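# Extend the nearest yellow foosball rod and lay its men flat

## Task

Take the yellow rod that sits closest to the right arm, slide it outward until it stops, then rotate it by 90 degrees so the player figures on it end up horizontal. It must stay that way once the robot lets go.

## Robot and tools

ROBOT. Two arms, left_arm and right_arm, each with six revolute joints and a two-finger gripper. In the scene frame the origin is level with the table top, midway between the arms; +x points out over the table, +z up, and left_arm is on the +y side (arm names do not match image sides). Bases: left_arm at (-0.028, +0.289, +0.027) m, right_arm at (-0.040, -0.349, +0.007) m, both nearly unrotated. A two-camera stand is fixed behind the arms.

JOINT ORDER. Every row and every per-joint list in results uses this order per arm: wrist pitch (joint4), shoulder (joint2), wrist yaw (joint5), wrist roll (joint6), elbow (joint3), waist (joint1). Stated ranges in rad: waist -2.618 to 3.054, shoulder 0.000 to 3.142, elbow 0.000 to 3.142, wrist pitch -1.571 to 1.571, wrist yaw -1.571 to 1.571, wrist roll -2.094 to 2.094. The true end may differ by up to 0.059 rad either way.

A ROW. One flat list of 14 numbers covering both arms, each in [-1, 1]: left_arm's six joints in the order above, then its opening, then the same seven for right_arm. Send all 14 even when one arm is idle; 0 on a joint means no change. Joint numbers are offsets, not poses: they count from the Joint targets in force when the action (or move) began, never from the previous row, so repeating an offset in a new call moves further. Scale: 1.0 equals 2.224 rad for waist, shoulder and elbow, and 8.485 rad for the three wrist joints. The opening number is absolute: +1 fully open, -1 shut; to keep a gripper unchanged, repeat its current command (0 is itself a command, half open). An action that would push any joint more than 0.059 rad beyond its range is rejected for both arms.

TOOLS.
- execute_actions(actions, cameras): actions is a list of actions; each action is a list of up to 15 rows, one per 1/30 s step; a short action keeps its last row for the remaining steps. An empty list just reports state and images. cameras: list of names (cam_left_wrist, cam_right_wrist); omit, null or ["all"] for both, [] for none; an unknown name voids the call.
- move(target, speed, blend, opening_speed, blocking, cameras): target is one 14-number row or a list of up to 15 rows; every row's offsets count from the same starting Joint targets. All joints travel together, so grippers trace curves, and nothing steers round obstacles. speed: rad/s for the joint with the longest way to go, 0.01 to 12.57, default 0.5 (one value or one per target). blend: rad, rounds corners in a list. opening_speed: per second on the -1..+1 scale, at least 0.2; use it to close gently. blocking=false returns after about 0.5 s while the move continues. The result adds a move: line such as done, off_target (resting more than 0.035 rad away), moving, held or fault, plus limits=held if steps were withheld. done does not prove contact or grip.
- wait(seconds 0 to 10, cameras): lets time pass holding the last command; a running move continues.
- stop(cameras): brakes a running move.
- zoom_image(camera, region): camera is cam_left_wrist or cam_right_wrist; region [x0, y0, x1, y1] in image pixels from the top-left, at most 504 by 504.
- read_manual(section): licence texts only.
- finished_scene(scene): ends the current scene, given its number; irreversible. Only call it once the rod stays pulled out and turned without the robot holding it.

RESULTS. end_effector_position (m) and end_effector_quat_wxyz are in that arm's own base frame; the position is the point between the finger pads, about 1 cm behind the tips, and can be off by a few cm. The gripper's fingers point along its +z and open along its y. Joint positions and velocities: per arm, joints in the order above (rad, rad/s), then pad gap in m (0.094 fully open). Joint targets: the reference for your next offsets. Tool commands: current opening commands. grip_measured: measured opening on the command scale; under a firm squeeze it reads slightly below the part's width. Joint torques are total drive output including gravity, positive toward larger angles, with offsets and noise. Step readings list joint angles at some control steps. "joint sent to its limit" means a joint was clipped at its end; "joint command not followed" means a clearance check altered targets. Wrist camera images are 672x504 fisheye, possibly slightly delayed while moving.

MOTION LIMITS. Each step, targets stay within 0.339 rad (big joints) or 2.2 rad (wrist joints) of measured angles, and targets placing the gripper over 200 mm from where it is get scaled back, so big moves need several actions. If an arm is blocked it keeps pushing; command its targets back past its measured positions to relieve it.

AVOID. Collisions between the two arms or a gripper closing on the other arm's fingers; slamming or hard pushes against the table, fixtures or rods; dropping or flinging parts or releasing them while they move; strain on a wrist camera cable. Keep arms from staying stretched or pushing against an unreachable pose: motors heat, a MOTOR HOT line warns at 75 °C, an OVER-TEMPERATURE FAULT folds the arm at 90 °C, and at 100 °C it goes limp. Move slowly near contact, since faster motion and targets set deeper past contact press harder.

Each tool is called after "Call:" as a command line: name --argument value for each argument, lists and objects as JSON in quotes; but a table of rows of numbers goes row by row, as --pt "numbers of a row", without its own name.

## Session

Call:
execute_actions --actions '[]'

Scene clock: 0.00 s.
left_arm: end_effector_position=(+0.4028, +0.0079, +0.1249) grip_measured=+1.000 end_effector_quat_wxyz=(+0.625, -0.028, +0.778, +0.057) | right_arm: end_effector_position=(+0.4019, -0.0301, +0.1142) grip_measured=+1.000 end_effector_quat_wxyz=(+0.608, +0.063, +0.791, -0.024)
Joint names: [wrist pitch, shoulder, wrist yaw, wrist roll, elbow, waist]
Joint positions: left_arm=[0.966 1.539 -0.191 0.014 0.356 -0.068 0.094] | right_arm=[0.914 1.54 0.073 0.059 0.363 -0.045 0.094]
Joint velocities: within noise
Joint torques (N m): no reading
Heat: left arm: 47 °C; right arm: 43 °C.
Joint targets: left_arm=[0.959 1.536 -0.192 0.014 0.359 -0.068] | right_arm=[0.904 1.537 0.071 0.060 0.366 -0.045]
Tool commands: left_gripper/opening=+1.0 right_gripper/opening=+1.0

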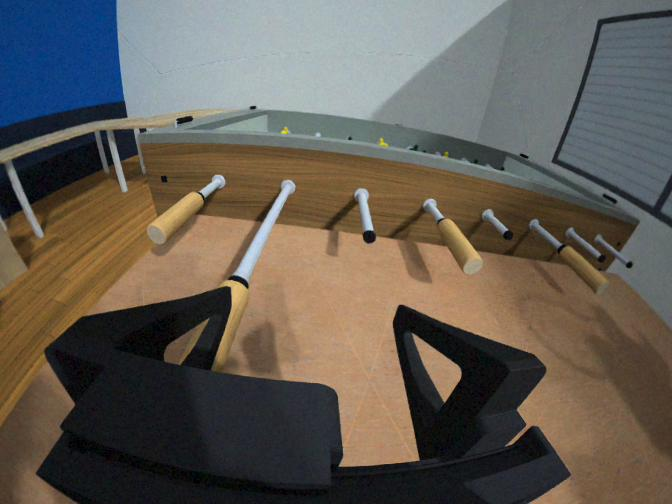

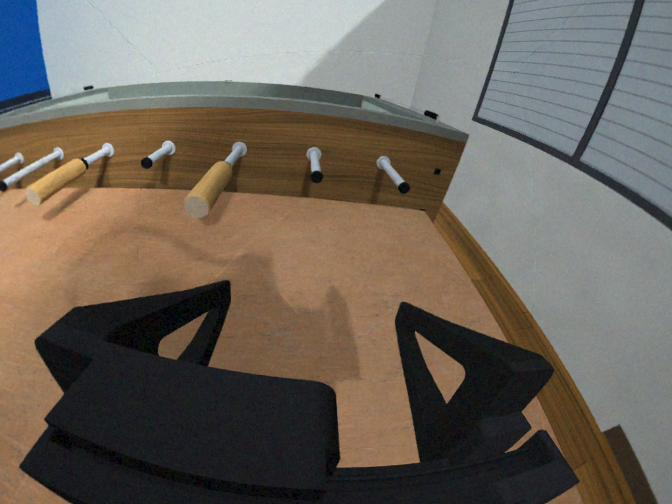

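Call:
zoom_image --camera "cam_right_wrist" --region '[130, 80, 450, 240]'

Call:
zoom_image --camera "cam_left_wrist" --region '[250, 90, 570, 250]'

Scaled by 1.575 from the camera's 672x504 image, which has a finer 960x720 frame.

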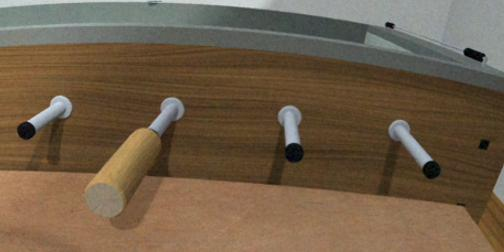

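Scaled by 1.575 from the camera's 672x504 image, which has a finer 960x720 frame.

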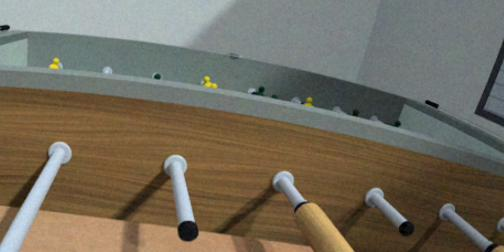

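Call:
move --target '[0,0,0,0,0,0,1,0.0652,0.2851,0.0321,-0.0071,0.1565,0.1671,1]' --speed 0.8

Scene clock: 87.30 s.
left_arm: end_effector_position=(+0.4028, +0.0079, +0.1249) grip_measured=+1.000 end_effector_quat_wxyz=(+0.625, -0.028, +0.778, +0.057) | right_arm: end_effector_position=(+0.4852, +0.1018, +0.0939) grip_measured=+1.000 end_effector_quat_wxyz=(+0.696, +0.003, +0.718, -0.008)
Joint names: [wrist pitch, shoulder, wrist yaw, wrist roll, elbow, waist]
Joint positions: left_arm=[0.966 1.539 -0.191 0.014 0.356 -0.068 0.094] | right_arm=[1.43 2.156 0.342 0.004 0.694 0.327 0.094]
Joint velocities: within noise
Joint torques (N m): left_arm=[1.84 -6.37 -0.03 0.01 5.35 -0.05] | right_arm=[1.97 -6.86 0.11 -0.02 5.38 -0.01]
Heat: left arm: 46 °C; right arm: 44 °C.
Joint targets: left_arm=[0.959 1.536 -0.192 0.014 0.359 -0.068] | right_arm=[1.457 2.172 0.343 0.000 0.714 0.327]
move: done
camera_calibration:
cam_right_wrist: T_world_to_cam=[[-0.0582048, -0.980724, 0.186527, 0.101227], [-0.42833, -0.144238, -0.892036, 0.338073], [0.901746, -0.131816, -0.411678, -0.265626], [0, 0, 0, 1]] pos_world=[0.390226, 0.113025, 0.173339]

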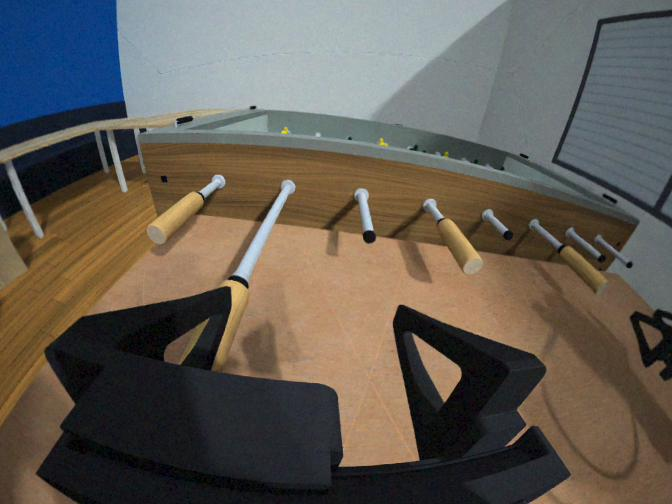

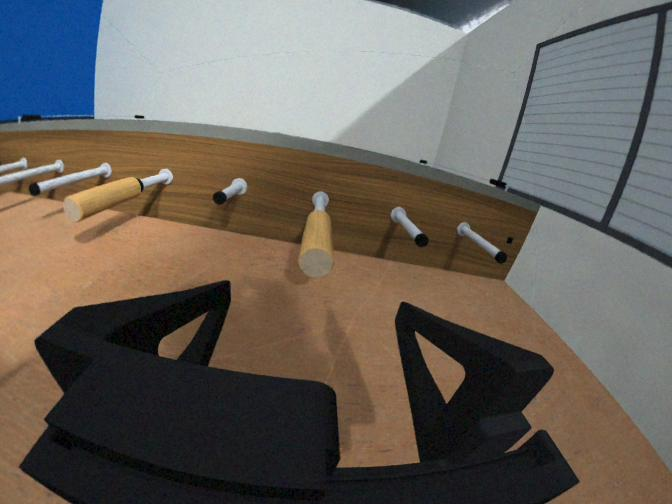

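Call:
move --target '[0,0,0,0,0,0,1,0.0110,0.0688,-0.0011,-0.1851,0.0346,-0.0040,0.28]' --speed 1.0 --cameras '["cam_right_wrist"]'

Scene clock: 121.27 s.
left_arm: end_effector_position=(+0.4028, +0.0079, +0.1249) grip_measured=+1.000 end_effector_quat_wxyz=(+0.625, -0.028, +0.778, +0.057) | right_arm: end_effector_position=(+0.4988, +0.1063, +0.0611) grip_measured=+0.282 end_effector_quat_wxyz=(+0.480, -0.512, +0.510, -0.497)
Joint names: [wrist pitch, shoulder, wrist yaw, wrist roll, elbow, waist]
Joint positions: left_arm=[0.966 1.539 -0.191 0.014 0.356 -0.068 0.094] | right_arm=[1.482 2.303 0.343 -1.573 0.774 0.327 0.06]
Joint velocities: within noise
Joint torques (N m): left_arm=[1.83 -6.3 -0.05 0.01 5.37 -0.05] | right_arm=[2.35 -7.12 -0.05 0.04 4.77 -0.8]
Heat: left arm: 45 °C; right arm: 46 °C.
Joint targets: left_arm=[0.959 1.536 -0.192 0.014 0.359 -0.068] | right_arm=[1.550 2.325 0.334 -1.571 0.791 0.318]
move: off_target (right_arm); right_arm: the wrist pitch is farthest, 0.069 rad from its target
camera_calibration:
cam_right_wrist: T_world_to_cam=[[-0.00175533, 0.196442, 0.980514, -0.0892668], [-0.405417, -0.89646, 0.178876, 0.31848], [0.91413, -0.397203, 0.0812145, -0.298927], [0, 0, 0, 1]] pos_world=[0.402218, 0.184306, 0.054836]
Images, in order (width x height): cam_right_wrist 672x504.

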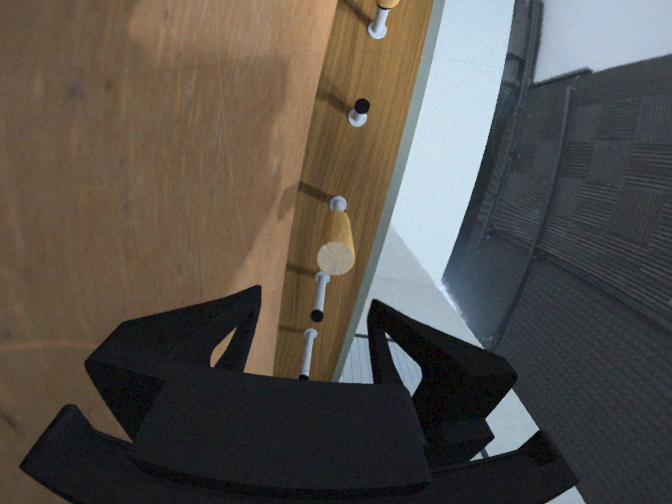

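Call:
move --target '[0,0,0,0,0,0,1,-0.0407,0.0863,-0.0099,0,0.2424,-0.0376,0.28]' --speed 0.5 --cameras '["cam_right_wrist"]'

Scene clock: 134.97 s.
left_arm: end_effector_position=(+0.4028, +0.0079, +0.1249) grip_measured=+1.000 end_effector_quat_wxyz=(+0.625, -0.028, +0.778, +0.057) | right_arm: end_effector_position=(+0.6157, +0.1043, +0.0838) grip_measured=+0.282 end_effector_quat_wxyz=(+0.504, -0.485, +0.498, -0.513)
Joint names: [wrist pitch, shoulder, wrist yaw, wrist roll, elbow, waist]
Joint positions: left_arm=[0.966 1.539 -0.191 0.014 0.356 -0.068 0.094] | right_arm=[1.216 2.489 0.263 -1.574 1.308 0.241 0.06]
Joint velocities: within noise
Joint torques (N m): left_arm=[1.85 -6.31 -0.04 0 5.35 -0.03] | right_arm=[1.64 -9.39 -0.17 0.05 6.91 -0.62]
Heat: left arm: 45 °C; right arm: 48 °C.
Joint targets: left_arm=[0.959 1.536 -0.192 0.014 0.359 -0.068] | right_arm=[1.205 2.516 0.250 -1.571 1.330 0.234]
move: done
camera_calibration:
cam_right_wrist: T_world_to_cam=[[-0.0791775, 0.174413, 0.981484, -0.0610761], [-0.423035, -0.897402, 0.125345, 0.375395], [0.902647, -0.405278, 0.144837, -0.405872], [0, 0, 0, 1]] pos_world=[0.520329, 0.183042, 0.0716768]
Images, in order (width x height): cam_right_wrist 672x504.

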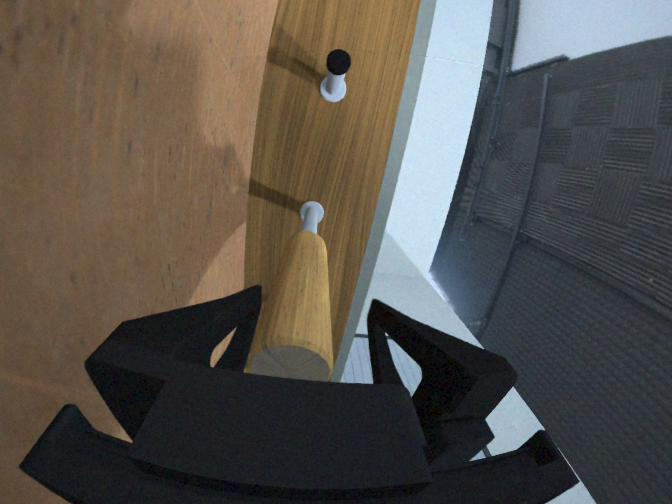

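Call:
move --pt "0 0 0 0 0 0 1 -0.0035 0.0054 -0.0014 0 0 -0.0045 0.28" --pt "0 0 0 0 0 0 1 -0.0035 0.0054 -0.0014 0 0 -0.0045 -0.5" --opening_speed 1.0 --cameras '["cam_right_wrist"]'

Scene clock: 153.37 s.
left_arm: end_effector_position=(+0.4028, +0.0079, +0.1249) grip_measured=+1.000 end_effector_quat_wxyz=(+0.625, -0.028, +0.778, +0.057) | right_arm: end_effector_position=(+0.6169, +0.1011, +0.0733) grip_measured=-0.308 end_effector_quat_wxyz=(+0.498, -0.493, +0.501, -0.508)
Joint names: [wrist pitch, shoulder, wrist yaw, wrist roll, elbow, waist]
Joint positions: left_arm=[0.966 1.539 -0.191 0.014 0.356 -0.068 0.094] | right_arm=[1.203 2.504 0.251 -1.575 1.312 0.233 0.033]
Joint velocities: within noise
Joint torques (N m): left_arm=[1.85 -6.35 -0.04 0.01 5.34 -0.09] | right_arm=[1.48 -9.61 -0.1 0.05 6.56 -0.7]
Heat: left arm: 45 °C; right arm: 47 °C.
Joint targets: left_arm=[0.959 1.536 -0.192 0.014 0.359 -0.068] | right_arm=[1.175 2.528 0.238 -1.571 1.330 0.224]
move: done
camera_calibration:
cam_right_wrist: T_world_to_cam=[[-0.0567729, 0.180721, 0.981895, -0.0646027], [-0.417206, -0.897789, 0.141118, 0.369576], [0.907037, -0.401641, 0.126368, -0.408441], [0, 0, 0, 1]] pos_world=[0.520993, 0.179429, 0.0628931]
Images, in order (width x height): cam_right_wrist 672x504.

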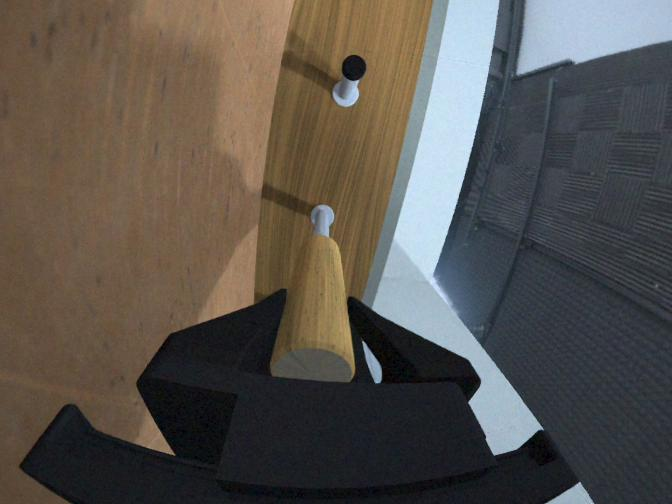

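Call:
move --target '[0,0,0,0,0,0,1,0,0,0,0.1852,0,0,-0.5]' --speed 0.8

Scene clock: 161.70 s.
left_arm: end_effector_position=(+0.4028, +0.0079, +0.1249) grip_measured=+1.000 end_effector_quat_wxyz=(+0.625, -0.028, +0.778, +0.057) | right_arm: end_effector_position=(+0.6169, +0.1034, +0.0750) grip_measured=-0.309 end_effector_quat_wxyz=(+0.713, -0.006, +0.701, -0.010)
Joint names: [wrist pitch, shoulder, wrist yaw, wrist roll, elbow, waist]
Joint positions: left_arm=[0.966 1.539 -0.191 0.014 0.356 -0.068 0.094] | right_arm=[1.21 2.504 0.238 -0.027 1.312 0.233 0.032]
Joint velocities: within noise
Joint torques (N m): left_arm=[1.85 -6.38 -0.05 0.02 5.37 -0.03] | right_arm=[1.41 -9.59 0.04 0.21 6.57 -0.7]
Heat: left arm: 45 °C; right arm: 46 °C.
Joint targets: left_arm=[0.959 1.536 -0.192 0.014 0.359 -0.068] | right_arm=[1.175 2.528 0.238 0.001 1.330 0.224]
move: done
camera_calibration:
cam_right_wrist: T_world_to_cam=[[-0.0582692, -0.978213, 0.199257, 0.112723], [-0.383514, -0.162345, -0.909154, 0.353437], [0.921695, -0.129394, -0.365699, -0.408034], [0, 0, 0, 1]] pos_world=[0.518199, 0.114849, 0.149651]

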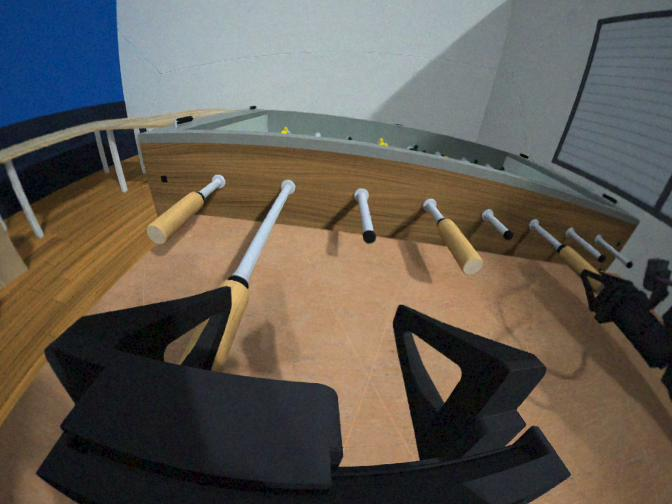

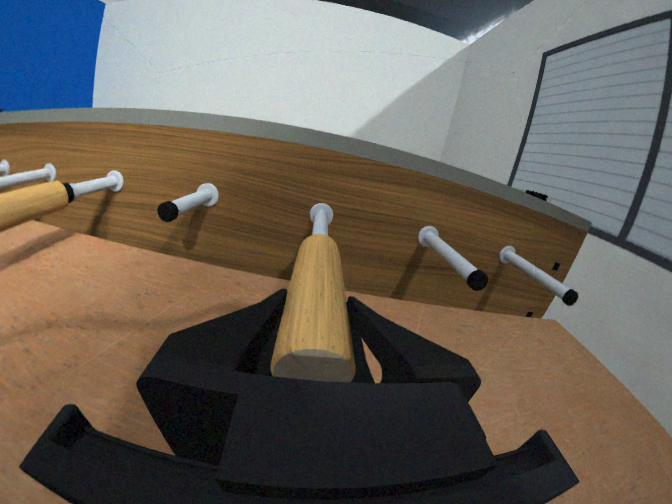

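Call:
zoom_image --camera "cam_left_wrist" --region '[360, 120, 520, 200]'

Scaled by 3.150 from the camera's 672x504 image, which has a finer 960x720 frame.

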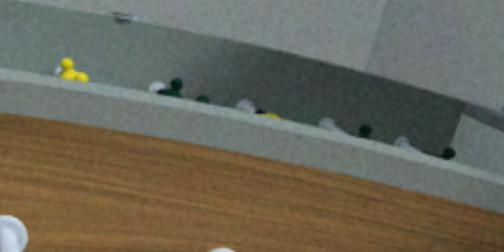

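Call:
move --target '[0,0,0,0,0,0,1,0.0218,-0.0522,0.0050,0,-0.1272,0.0180,-0.5]' --speed 0.4 --cameras '["cam_right_wrist"]'

Scene clock: 201.20 s.
left_arm: end_effector_position=(+0.4028, +0.0079, +0.1249) grip_measured=+1.000 end_effector_quat_wxyz=(+0.625, -0.028, +0.778, +0.057) | right_arm: end_effector_position=(+0.5677, +0.1011, +0.0729) grip_measured=-0.309 end_effector_quat_wxyz=(+0.716, -0.003, +0.698, -0.009)
Joint names: [wrist pitch, shoulder, wrist yaw, wrist roll, elbow, waist]
Joint positions: left_arm=[0.966 1.539 -0.191 0.014 0.356 -0.068 0.094] | right_arm=[1.38 2.423 0.264 -0.025 1.071 0.256 0.032]
Joint velocities: within noise
Joint torques (N m): left_arm=[1.85 -6.34 -0.04 0.01 5.33 -0.08] | right_arm=[1.54 -11.28 0.21 0.28 2.67 0.73]
Heat: left arm: 44 °C; right arm: 44 °C.
Joint targets: left_arm=[0.959 1.536 -0.192 0.014 0.359 -0.068] | right_arm=[1.360 2.412 0.280 0.001 1.047 0.264]
move: done
camera_calibration:
cam_right_wrist: T_world_to_cam=[[-0.0622728, -0.979065, 0.19379, 0.110836], [-0.375878, -0.156865, -0.913296, 0.327621], [0.924575, -0.129715, -0.35824, -0.365935], [0, 0, 0, 1]] pos_world=[0.468382, 0.112441, 0.146644]
Images, in order (width x height): cam_right_wrist 672x504.

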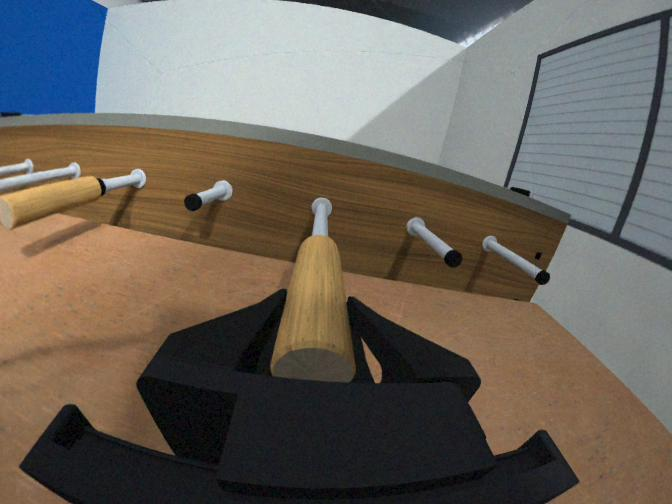

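Call:
move --target '[0,0,0,0,0,0,1,0.0059,-0.0787,0.0057,0,-0.1358,0.0225,-0.5]' --speed 0.4 --cameras '["cam_right_wrist"]'

Scene clock: 210.20 s.
left_arm: end_effector_position=(+0.4028, +0.0079, +0.1249) grip_measured=+1.000 end_effector_quat_wxyz=(+0.625, -0.028, +0.778, +0.057) | right_arm: end_effector_position=(+0.5010, +0.1004, +0.0712) grip_measured=-0.308 end_effector_quat_wxyz=(+0.688, -0.006, +0.726, -0.014)
Joint names: [wrist pitch, shoulder, wrist yaw, wrist roll, elbow, waist]
Joint positions: left_arm=[0.966 1.539 -0.191 0.014 0.356 -0.068 0.094] | right_arm=[1.43 2.251 0.319 -0.011 0.765 0.307 0.032]
Joint velocities: within noise
Joint torques (N m): left_arm=[1.84 -6.38 -0.05 0.02 5.35 -0.06] | right_arm=[1.55 -9.8 0.16 0.13 2.21 0.7]
Heat: left arm: 44 °C; right arm: 45 °C.
Joint targets: left_arm=[0.959 1.536 -0.192 0.014 0.359 -0.068] | right_arm=[1.410 2.237 0.329 0.001 0.745 0.314]
move: done
camera_calibration:
cam_right_wrist: T_world_to_cam=[[-0.0504867, -0.97676, 0.208304, 0.0990654], [-0.448224, -0.164225, -0.878707, 0.335399], [0.892494, -0.13773, -0.429516, -0.282963], [0, 0, 0, 1]] pos_world=[0.407878, 0.112872, 0.152544]
Images, in order (width x height): cam_right_wrist 672x504.

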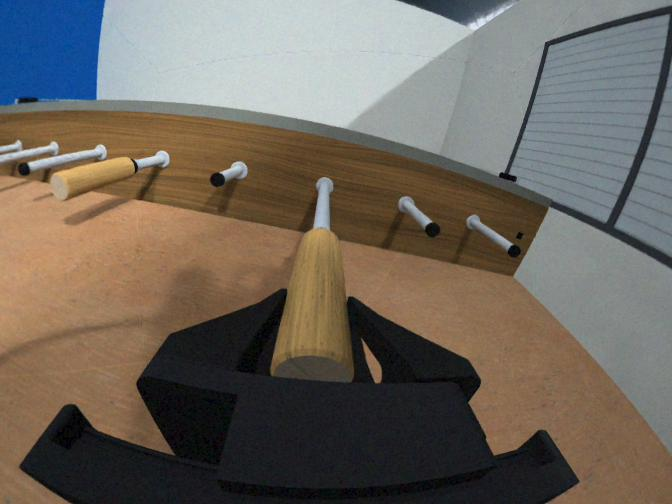

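Call:
move --target '[0,0,0,0,0,0,1,0.0020,-0.0324,0.0043,0,-0.0535,0.0150,-0.5]' --speed 0.3 --cameras '[]'

Call:
move --target '[0,0,0,0,0,0,1,0.0020,-0.0324,0.0043,0,-0.0535,0.0150,-0.5]' --speed 0.3 --cameras '["cam_right_wrist"]'

Scene clock: 220.47 s.
left_arm: end_effector_position=(+0.4028, +0.0079, +0.1249) grip_measured=+1.000 end_effector_quat_wxyz=(+0.625, -0.028, +0.778, +0.057) | right_arm: end_effector_position=(+0.4832, +0.1030, +0.0711) grip_measured=-0.308 end_effector_quat_wxyz=(+0.677, -0.012, +0.736, -0.015)
Joint names: [wrist pitch, shoulder, wrist yaw, wrist roll, elbow, waist]
Joint positions: left_arm=[0.966 1.539 -0.191 0.014 0.356 -0.068 0.094] | right_arm=[1.415 2.195 0.331 -0.01 0.692 0.327 0.032]
Joint velocities: within noise
Joint torques (N m): left_arm=[1.84 -6.37 -0.04 0 5.33 -0.01] | right_arm=[1.83 -10.69 0.44 0.11 -1.17 1.88]
Heat: left arm: 44 °C; right arm: 44 °C.
Joint targets: left_arm=[0.959 1.536 -0.192 0.014 0.359 -0.068] | right_arm=[1.427 2.165 0.365 0.000 0.626 0.347]
move: off_target (right_arm); right_arm: the elbow is farthest, 0.066 rad from its target
No camera images: "cameras" was empty.

Scene clock: 221.23 s.
left_arm: end_effector_position=(+0.4028, +0.0079, +0.1249) grip_measured=+1.000 end_effector_quat_wxyz=(+0.625, -0.028, +0.778, +0.057) | right_arm: end_effector_position=(+0.4817, +0.1024, +0.0749) grip_measured=-0.308 end_effector_quat_wxyz=(+0.669, -0.014, +0.743, -0.017)
Joint names: [wrist pitch, shoulder, wrist yaw, wrist roll, elbow, waist]
Joint positions: left_arm=[0.966 1.539 -0.191 0.014 0.356 -0.068 0.094] | right_arm=[1.36 2.153 0.331 -0.009 0.684 0.327 0.032]
Joint velocities: within noise
Joint torques (N m): left_arm=[1.84 -6.38 -0.04 0.01 5.35 -0.03] | right_arm=[2.5 -13.09 0.84 0.11 -9.66 4.85]
Heat: left arm: 44 °C; right arm: 45 °C.
Joint targets: left_arm=[0.959 1.536 -0.192 0.014 0.359 -0.068] | right_arm=[1.444 2.093 0.402 0.000 0.507 0.381]
move: off_target (right_arm); right_arm: the elbow is farthest, 0.177 rad from its target
camera_calibration:
cam_right_wrist: T_world_to_cam=[[-0.0319865, -0.973528, 0.226319, 0.0887394], [-0.491174, -0.181896, -0.851858, 0.350842], [0.870474, -0.13841, -0.472354, -0.250016], [0, 0, 0, 1]] pos_world=[0.392795, 0.115602, 0.160688]
Images, in order (width x height): cam_right_wrist 672x504.

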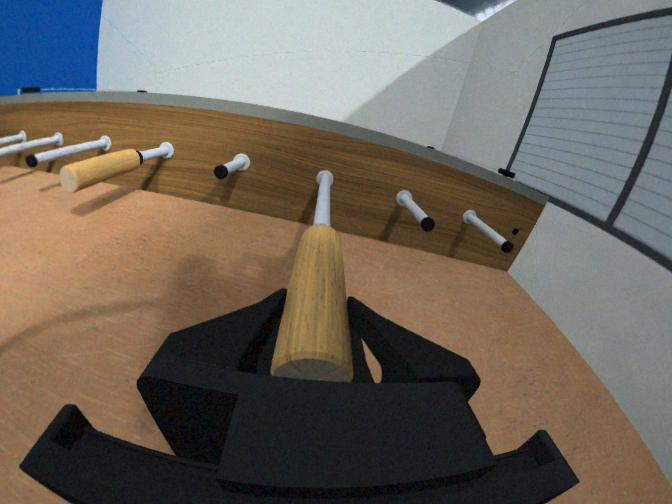

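Call:
move --pt "0 0 0 0 0 0 1 -0.0028 0.0454 -0.0060 0 0.0751 -0.0207 -0.5" --pt "0 0 0 0 0 0 1 -0.0028 0.0454 -0.0060 0 0.0751 -0.0207 0.6" --speed 0.3 --opening_speed 1.0

Call:
zoom_image --camera "cam_left_wrist" --region '[360, 100, 520, 180]'

Scene clock: 234.93 s.
left_arm: end_effector_position=(+0.4028, +0.0079, +0.1249) grip_measured=+1.000 end_effector_quat_wxyz=(+0.625, -0.028, +0.778, +0.057) | right_arm: end_effector_position=(+0.4826, +0.0998, +0.0735) grip_measured=+0.598 end_effector_quat_wxyz=(+0.676, -0.006, +0.737, -0.021)
Joint names: [wrist pitch, shoulder, wrist yaw, wrist roll, elbow, waist]
Joint positions: left_arm=[0.966 1.539 -0.191 0.014 0.356 -0.068 0.094] | right_arm=[1.401 2.181 0.35 -0.008 0.688 0.328 0.075]
Joint velocities: within noise
Joint torques (N m): left_arm=[1.83 -6.32 -0.05 0.02 5.35 -0.05] | right_arm=[1.9 -7.08 0.08 0.11 2.62 0.69]
Heat: left arm: 44 °C; right arm: 48 °C.
Joint targets: left_arm=[0.959 1.536 -0.192 0.014 0.359 -0.068] | right_arm=[1.421 2.194 0.351 0.001 0.674 0.335]
move: done
camera_calibration:
cam_right_wrist: T_world_to_cam=[[-0.053177, -0.973897, 0.220676, 0.0971812], [-0.478528, -0.169109, -0.861634, 0.343], [0.876461, -0.151418, -0.457044, -0.254512], [0, 0, 0, 1]] pos_world=[0.392372, 0.114111, 0.157772]

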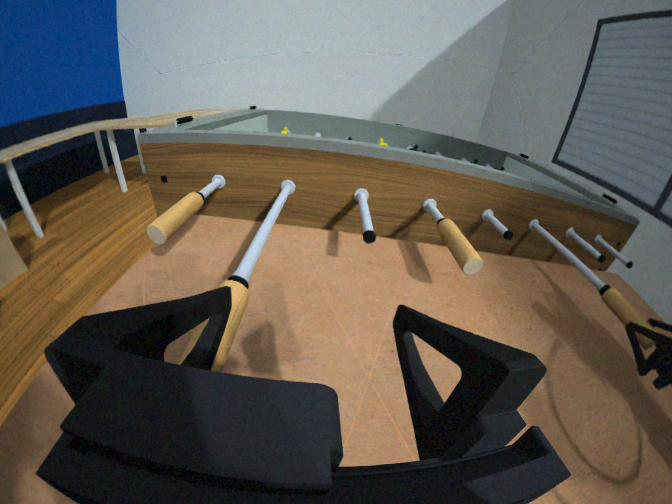

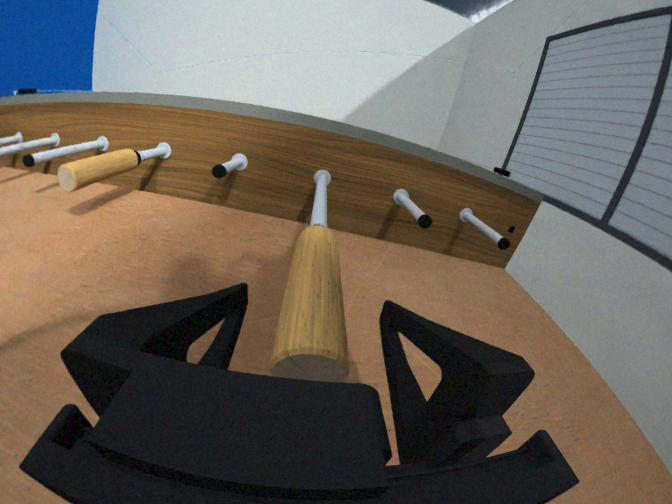

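Scaled by 3.150 from the camera's 672x504 image, which has a finer 960x720 frame.

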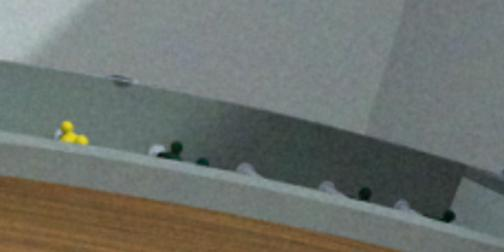

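Call:
finished_scene --scene 1

The scene is finished: the task was done.


## Next scene

The same job, from a new start.

Call:
execute_actions --actions '[]'

Call:
zoom_image --camera "cam_right_wrist" --region '[130, 80, 450, 240]'

Call:
zoom_image --camera "cam_left_wrist" --region '[280, 100, 600, 260]'

Scene clock: 0.00 s.
left_arm: end_effector_position=(+0.4067, +0.0376, +0.1163) grip_measured=+1.000 end_effector_quat_wxyz=(+0.597, -0.093, +0.793, +0.071) | right_arm: end_effector_position=(+0.3928, -0.0048, +0.1143) grip_measured=+1.000 end_effector_quat_wxyz=(+0.608, +0.033, +0.793, -0.013)
Joint names: [wrist pitch, shoulder, wrist yaw, wrist roll, elbow, waist]
Joint positions: left_arm=[0.845 1.542 -0.242 -0.068 0.409 -0.016 0.094] | right_arm=[0.909 1.498 0.082 0.042 0.325 0.023 0.094]
Joint velocities: within noise
Joint torques (N m): no reading
Heat: left arm: 42 °C; right arm: 40 °C.
Joint targets: left_arm=[0.833 1.540 -0.243 -0.068 0.411 -0.016] | right_arm=[0.899 1.495 0.080 0.043 0.328 0.023]
Tool commands: left_gripper/opening=+1.0 right_gripper/opening=+1.0
camera_calibration:
cam_left_wrist: T_world_to_cam=[[0.207287, -0.962694, 0.173931, -0.0790407], [-0.569143, -0.263281, -0.778948, 0.366677], [0.795681, 0.062474, -0.602485, -0.132805], [0, 0, 0, 1]] pos_world=[0.330746, 0.0287439, 0.219357]
cam_right_wrist: T_world_to_cam=[[-0.0674914, -0.98389, 0.165543, -0.00657283], [-0.627243, -0.0871895, -0.773928, 0.366259], [0.775894, -0.156069, -0.611254, -0.115862], [0, 0, 0, 1]] pos_world=[0.319186, 0.0073845, 0.213725]

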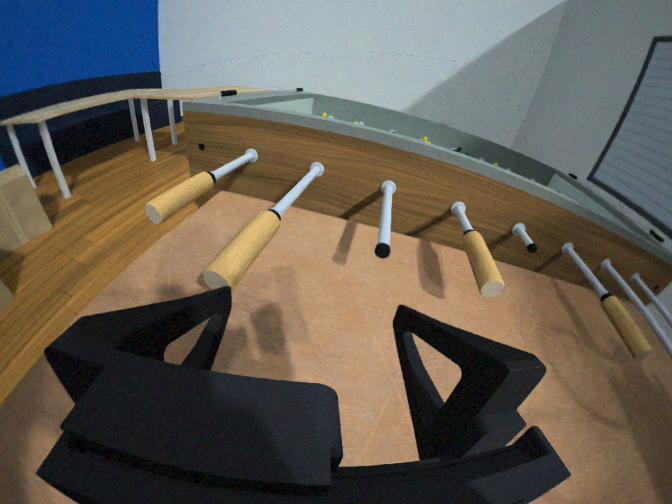

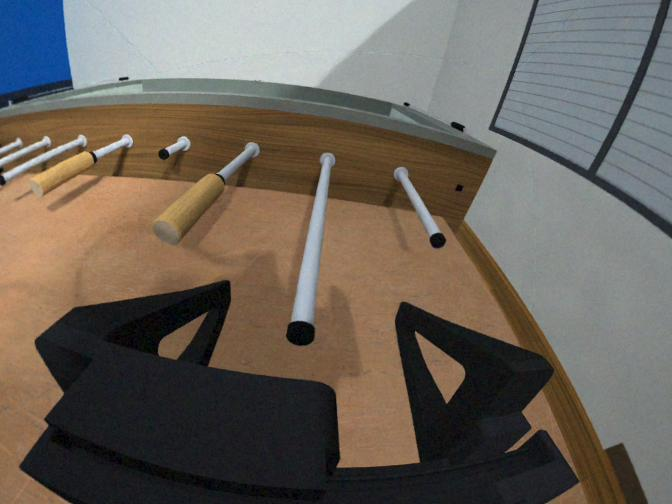

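Scaled by 1.575 from the camera's 672x504 image, which has a finer 960x720 frame.

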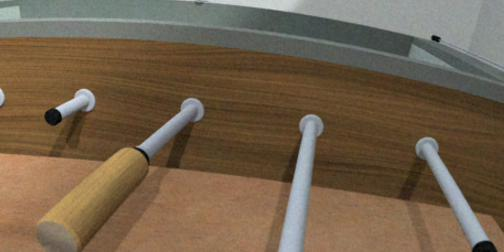

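Scaled by 1.575 from the camera's 672x504 image, which has a finer 960x720 frame.

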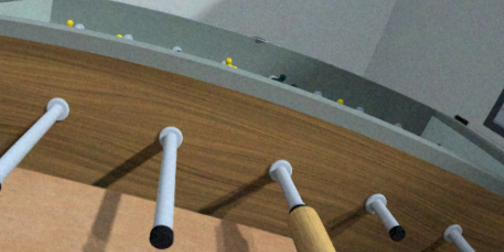

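Call:
move --pt "0 0 0 0 0 0 1 0 0 0 0 0 0.1079 0.28" --pt "0 0 0 0 0 0 1 0.0655 0.3246 0.0623 -0.1902 0.1724 0.2289 0.28" --speed 1.0 --blend 0.1

Scene clock: 35.33 s.
left_arm: end_effector_position=(+0.4067, +0.0376, +0.1163) grip_measured=+1.000 end_effector_quat_wxyz=(+0.597, -0.093, +0.793, +0.071) | right_arm: end_effector_position=(+0.4564, +0.1478, +0.0711) grip_measured=+0.282 end_effector_quat_wxyz=(-0.447, +0.512, -0.526, +0.512)
Joint names: [wrist pitch, shoulder, wrist yaw, wrist roll, elbow, waist]
Joint positions: left_arm=[0.845 1.542 -0.242 -0.068 0.409 -0.016 0.094] | right_arm=[1.411 2.199 0.604 -1.572 0.694 0.526 0.06]
Joint velocities: within noise
Joint torques (N m): left_arm=[1.87 -6.48 -0.06 0.01 5.52 -0.06] | right_arm=[2.07 -6.83 0.11 -0.01 4.82 0.53]
Heat: left arm: 43 °C; right arm: 42 °C.
Joint targets: left_arm=[0.833 1.540 -0.243 -0.068 0.411 -0.016] | right_arm=[1.454 2.217 0.609 -1.571 0.712 0.532]
move: off_target (right_arm); right_arm: the wrist pitch is farthest, 0.043 rad from its target
camera_calibration:
cam_left_wrist: T_world_to_cam=[[0.207287, -0.962694, 0.173931, -0.0790407], [-0.569143, -0.263281, -0.778948, 0.366677], [0.795681, 0.062474, -0.602485, -0.132805], [0, 0, 0, 1]] pos_world=[0.330746, 0.0287439, 0.219357]
cam_right_wrist: T_world_to_cam=[[0.0445408, 0.228681, 0.972482, -0.132651], [-0.453245, -0.862869, 0.223664, 0.350289], [0.890272, -0.450735, 0.0652157, -0.224599], [0, 0, 0, 1]] pos_world=[0.364629, 0.231354, 0.0653008]

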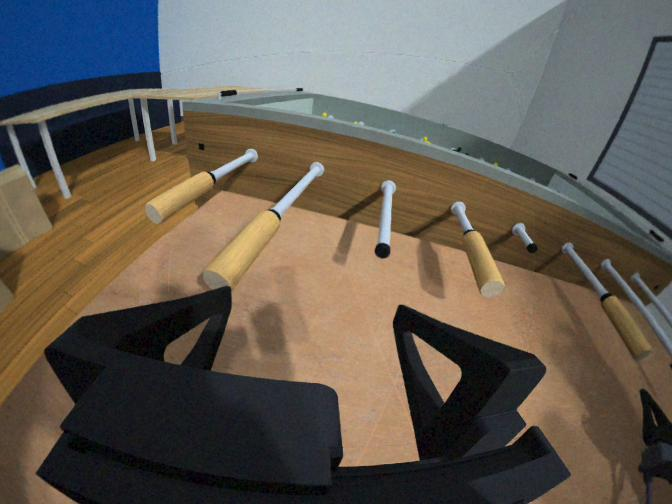

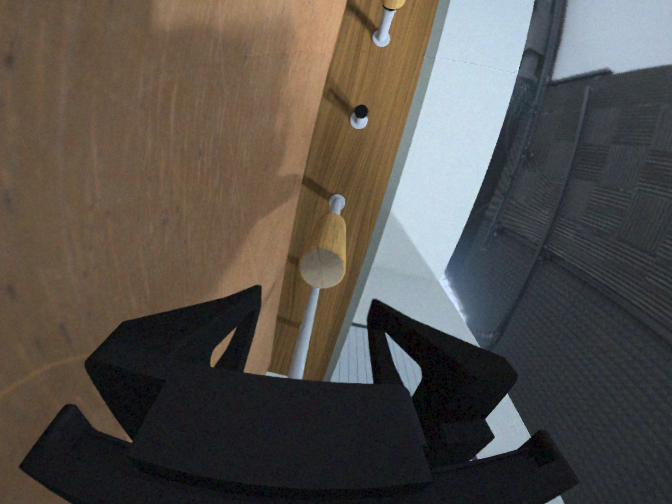

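Call:
move --pt "0 0 0 0 0 0 1 -0.0123 0.0904 -0.0163 0 0.1511 -0.0612 0.28" --pt "0 0 0 0 0 0 1 -0.0123 0.0904 -0.0163 0 0.1511 -0.0612 -0.5" --pt "0 0 0 0 0 0 1 -0.0123 0.0904 -0.0163 0.1852 0.1511 -0.0612 -0.5" --pt "0 0 0 0 0 0 1 -0.0101 -0.0175 -0.0004 0.1852 -0.0112 -0.0013 -0.5" --speed '[0.6,0.6,1.0,0.4]' --opening_speed 1.0

Call:
zoom_image --camera "cam_left_wrist" --region '[380, 100, 620, 260]'

Scene clock: 78.43 s.
left_arm: end_effector_position=(+0.4067, +0.0376, +0.1163) grip_measured=+1.000 end_effector_quat_wxyz=(+0.597, -0.093, +0.793, +0.071) | right_arm: end_effector_position=(+0.4612, +0.1493, +0.0628) grip_measured=-0.307 end_effector_quat_wxyz=(+0.665, -0.004, +0.745, -0.052)
Joint names: [wrist pitch, shoulder, wrist yaw, wrist roll, elbow, waist]
Joint positions: left_arm=[0.845 1.542 -0.242 -0.068 0.409 -0.016 0.094] | right_arm=[1.36 2.206 0.587 -0.011 0.715 0.519 0.033]
Joint velocities: within noise
Joint torques (N m): left_arm=[1.86 -6.46 -0.07 0.01 5.49 -0.03] | right_arm=[1.78 -10.54 0.29 0.13 1.47 0.95]
Heat: left arm: 43 °C; right arm: 45 °C.
Joint targets: left_arm=[0.833 1.540 -0.243 -0.068 0.411 -0.016] | right_arm=[1.368 2.179 0.605 0.000 0.687 0.529]
move: done
camera_calibration:
cam_left_wrist: T_world_to_cam=[[0.207287, -0.962694, 0.173931, -0.0790407], [-0.569143, -0.263281, -0.778948, 0.366677], [0.795681, 0.062474, -0.602485, -0.132805], [0, 0, 0, 1]] pos_world=[0.330746, 0.0287439, 0.219357]
cam_right_wrist: T_world_to_cam=[[-0.0903652, -0.96027, 0.264038, 0.159163], [-0.508209, -0.183542, -0.841448, 0.346429], [0.85648, -0.210224, -0.471432, -0.214315], [0, 0, 0, 1]] pos_world=[0.373997, 0.171369, 0.148442]

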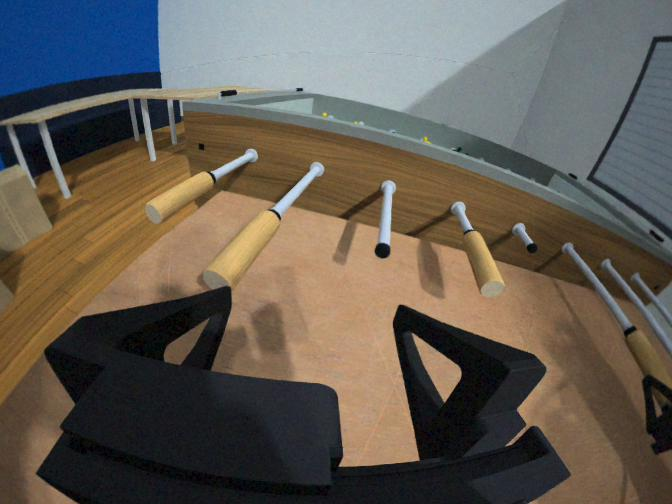

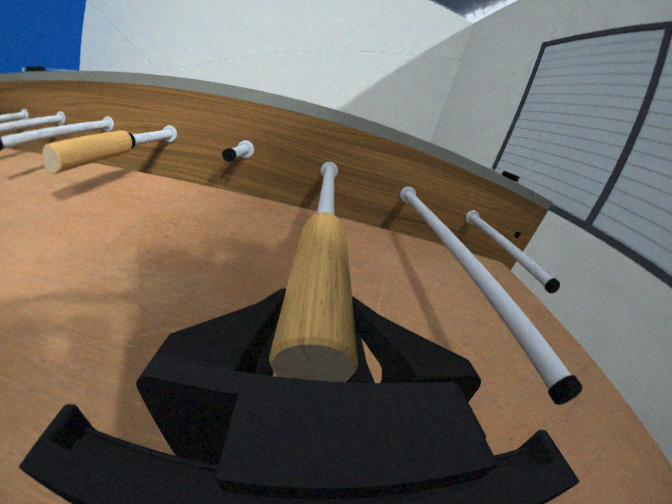

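Scaled by 2.100 from the camera's 672x504 image, which has a finer 960x720 frame.

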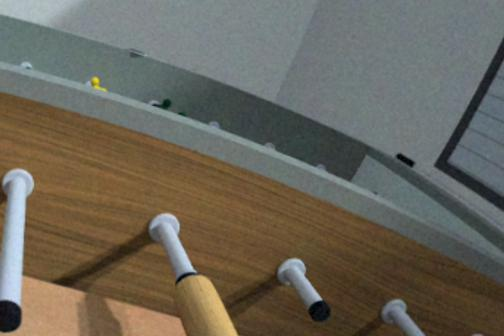

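Call:
move --target '[0,0,0,0,0,0,1,0.0005,-0.0360,0.0065,0,-0.0468,0.0247,-0.5]' --speed 0.3 --cameras '["cam_right_wrist"]'

Scene clock: 88.07 s.
left_arm: end_effector_position=(+0.4067, +0.0376, +0.1163) grip_measured=+1.000 end_effector_quat_wxyz=(+0.597, -0.093, +0.793, +0.071) | right_arm: end_effector_position=(+0.4580, +0.1476, +0.0653) grip_measured=-0.307 end_effector_quat_wxyz=(+0.654, -0.011, +0.754, -0.058)
Joint names: [wrist pitch, shoulder, wrist yaw, wrist roll, elbow, waist]
Joint positions: left_arm=[0.845 1.542 -0.242 -0.068 0.409 -0.016 0.094] | right_arm=[1.295 2.159 0.587 -0.011 0.7 0.519 0.033]
Joint velocities: within noise
Joint torques (N m): left_arm=[1.86 -6.53 -0.08 0.01 5.5 -0.06] | right_arm=[2.41 -13.23 0.92 0.13 -5.12 5.86]
Heat: left arm: 42 °C; right arm: 45 °C.
Joint targets: left_arm=[0.833 1.540 -0.243 -0.068 0.411 -0.016] | right_arm=[1.373 2.098 0.661 0.000 0.583 0.584]
move: off_target (right_arm); right_arm: the elbow is farthest, 0.117 rad from its target
camera_calibration:
cam_right_wrist: T_world_to_cam=[[-0.0817163, -0.955858, 0.282238, 0.150765], [-0.532137, -0.197598, -0.823277, 0.358422], [0.842705, -0.217464, -0.492501, -0.201989], [0, 0, 0, 1]] pos_world=[0.373267, 0.171008, 0.153049]
Images, in order (width x height): cam_right_wrist 672x504.

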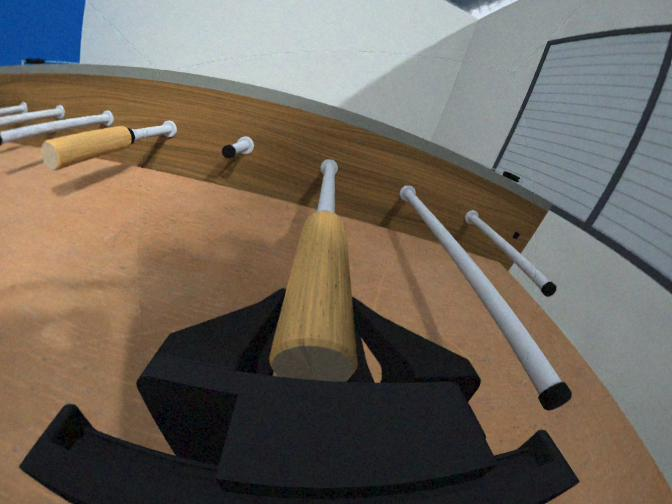

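Call:
move --pt "0 0 0 0 0 0 1 0.0 0.0270 -0.0053 0 0.0427 -0.0202 -0.5" --pt "0 0 0 0 0 0 1 0.0 0.0270 -0.0053 0 0.0427 -0.0202 0.4" --speed 0.3 --opening_speed 1.0

Call:
zoom_image --camera "cam_left_wrist" --region '[380, 100, 620, 260]'

Scene clock: 97.60 s.
left_arm: end_effector_position=(+0.4067, +0.0376, +0.1163) grip_measured=+1.000 end_effector_quat_wxyz=(+0.597, -0.093, +0.793, +0.071) | right_arm: end_effector_position=(+0.4551, +0.1500, +0.0750) grip_measured=+0.398 end_effector_quat_wxyz=(+0.671, +0.002, +0.740, -0.053)
Joint names: [wrist pitch, shoulder, wrist yaw, wrist roll, elbow, waist]
Joint positions: left_arm=[0.845 1.542 -0.242 -0.068 0.409 -0.016 0.094] | right_arm=[1.354 2.162 0.613 -0.009 0.692 0.535 0.066]
Joint velocities: within noise
Joint torques (N m): left_arm=[1.85 -6.46 -0.08 0.01 5.48 -0.03] | right_arm=[1.84 -8.43 0.12 0.11 2.52 0.39]
Heat: left arm: 42 °C; right arm: 46 °C.
Joint targets: left_arm=[0.833 1.540 -0.243 -0.068 0.411 -0.016] | right_arm=[1.373 2.158 0.616 0.001 0.678 0.539]
move: done; target 2's new numbers were sent with right_arm's wrist pitch 0.084 rad from that target
camera_calibration:
cam_left_wrist: T_world_to_cam=[[0.207287, -0.962694, 0.173931, -0.0790407], [-0.569143, -0.263281, -0.778948, 0.366677], [0.795681, 0.062474, -0.602485, -0.132805], [0, 0, 0, 1]] pos_world=[0.330746, 0.0287439, 0.219357]
cam_right_wrist: T_world_to_cam=[[-0.103931, -0.961145, 0.255733, 0.16288], [-0.496836, -0.172573, -0.850513, 0.347592], [0.861599, -0.215452, -0.459595, -0.20549], [0, 0, 0, 1]] pos_world=[0.366674, 0.172263, 0.159535]

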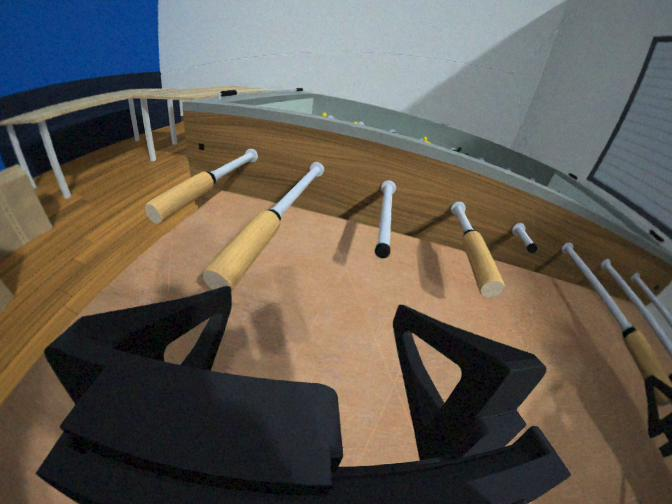

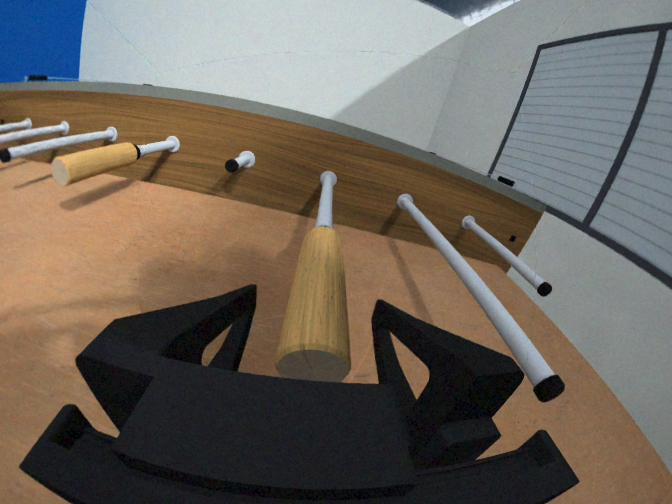

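Scaled by 2.100 from the camera's 672x504 image, which has a finer 960x720 frame.

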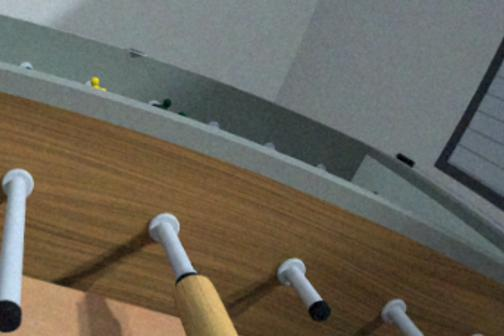

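Call:
finished_scene --scene 2

The scene is finished: the task was done.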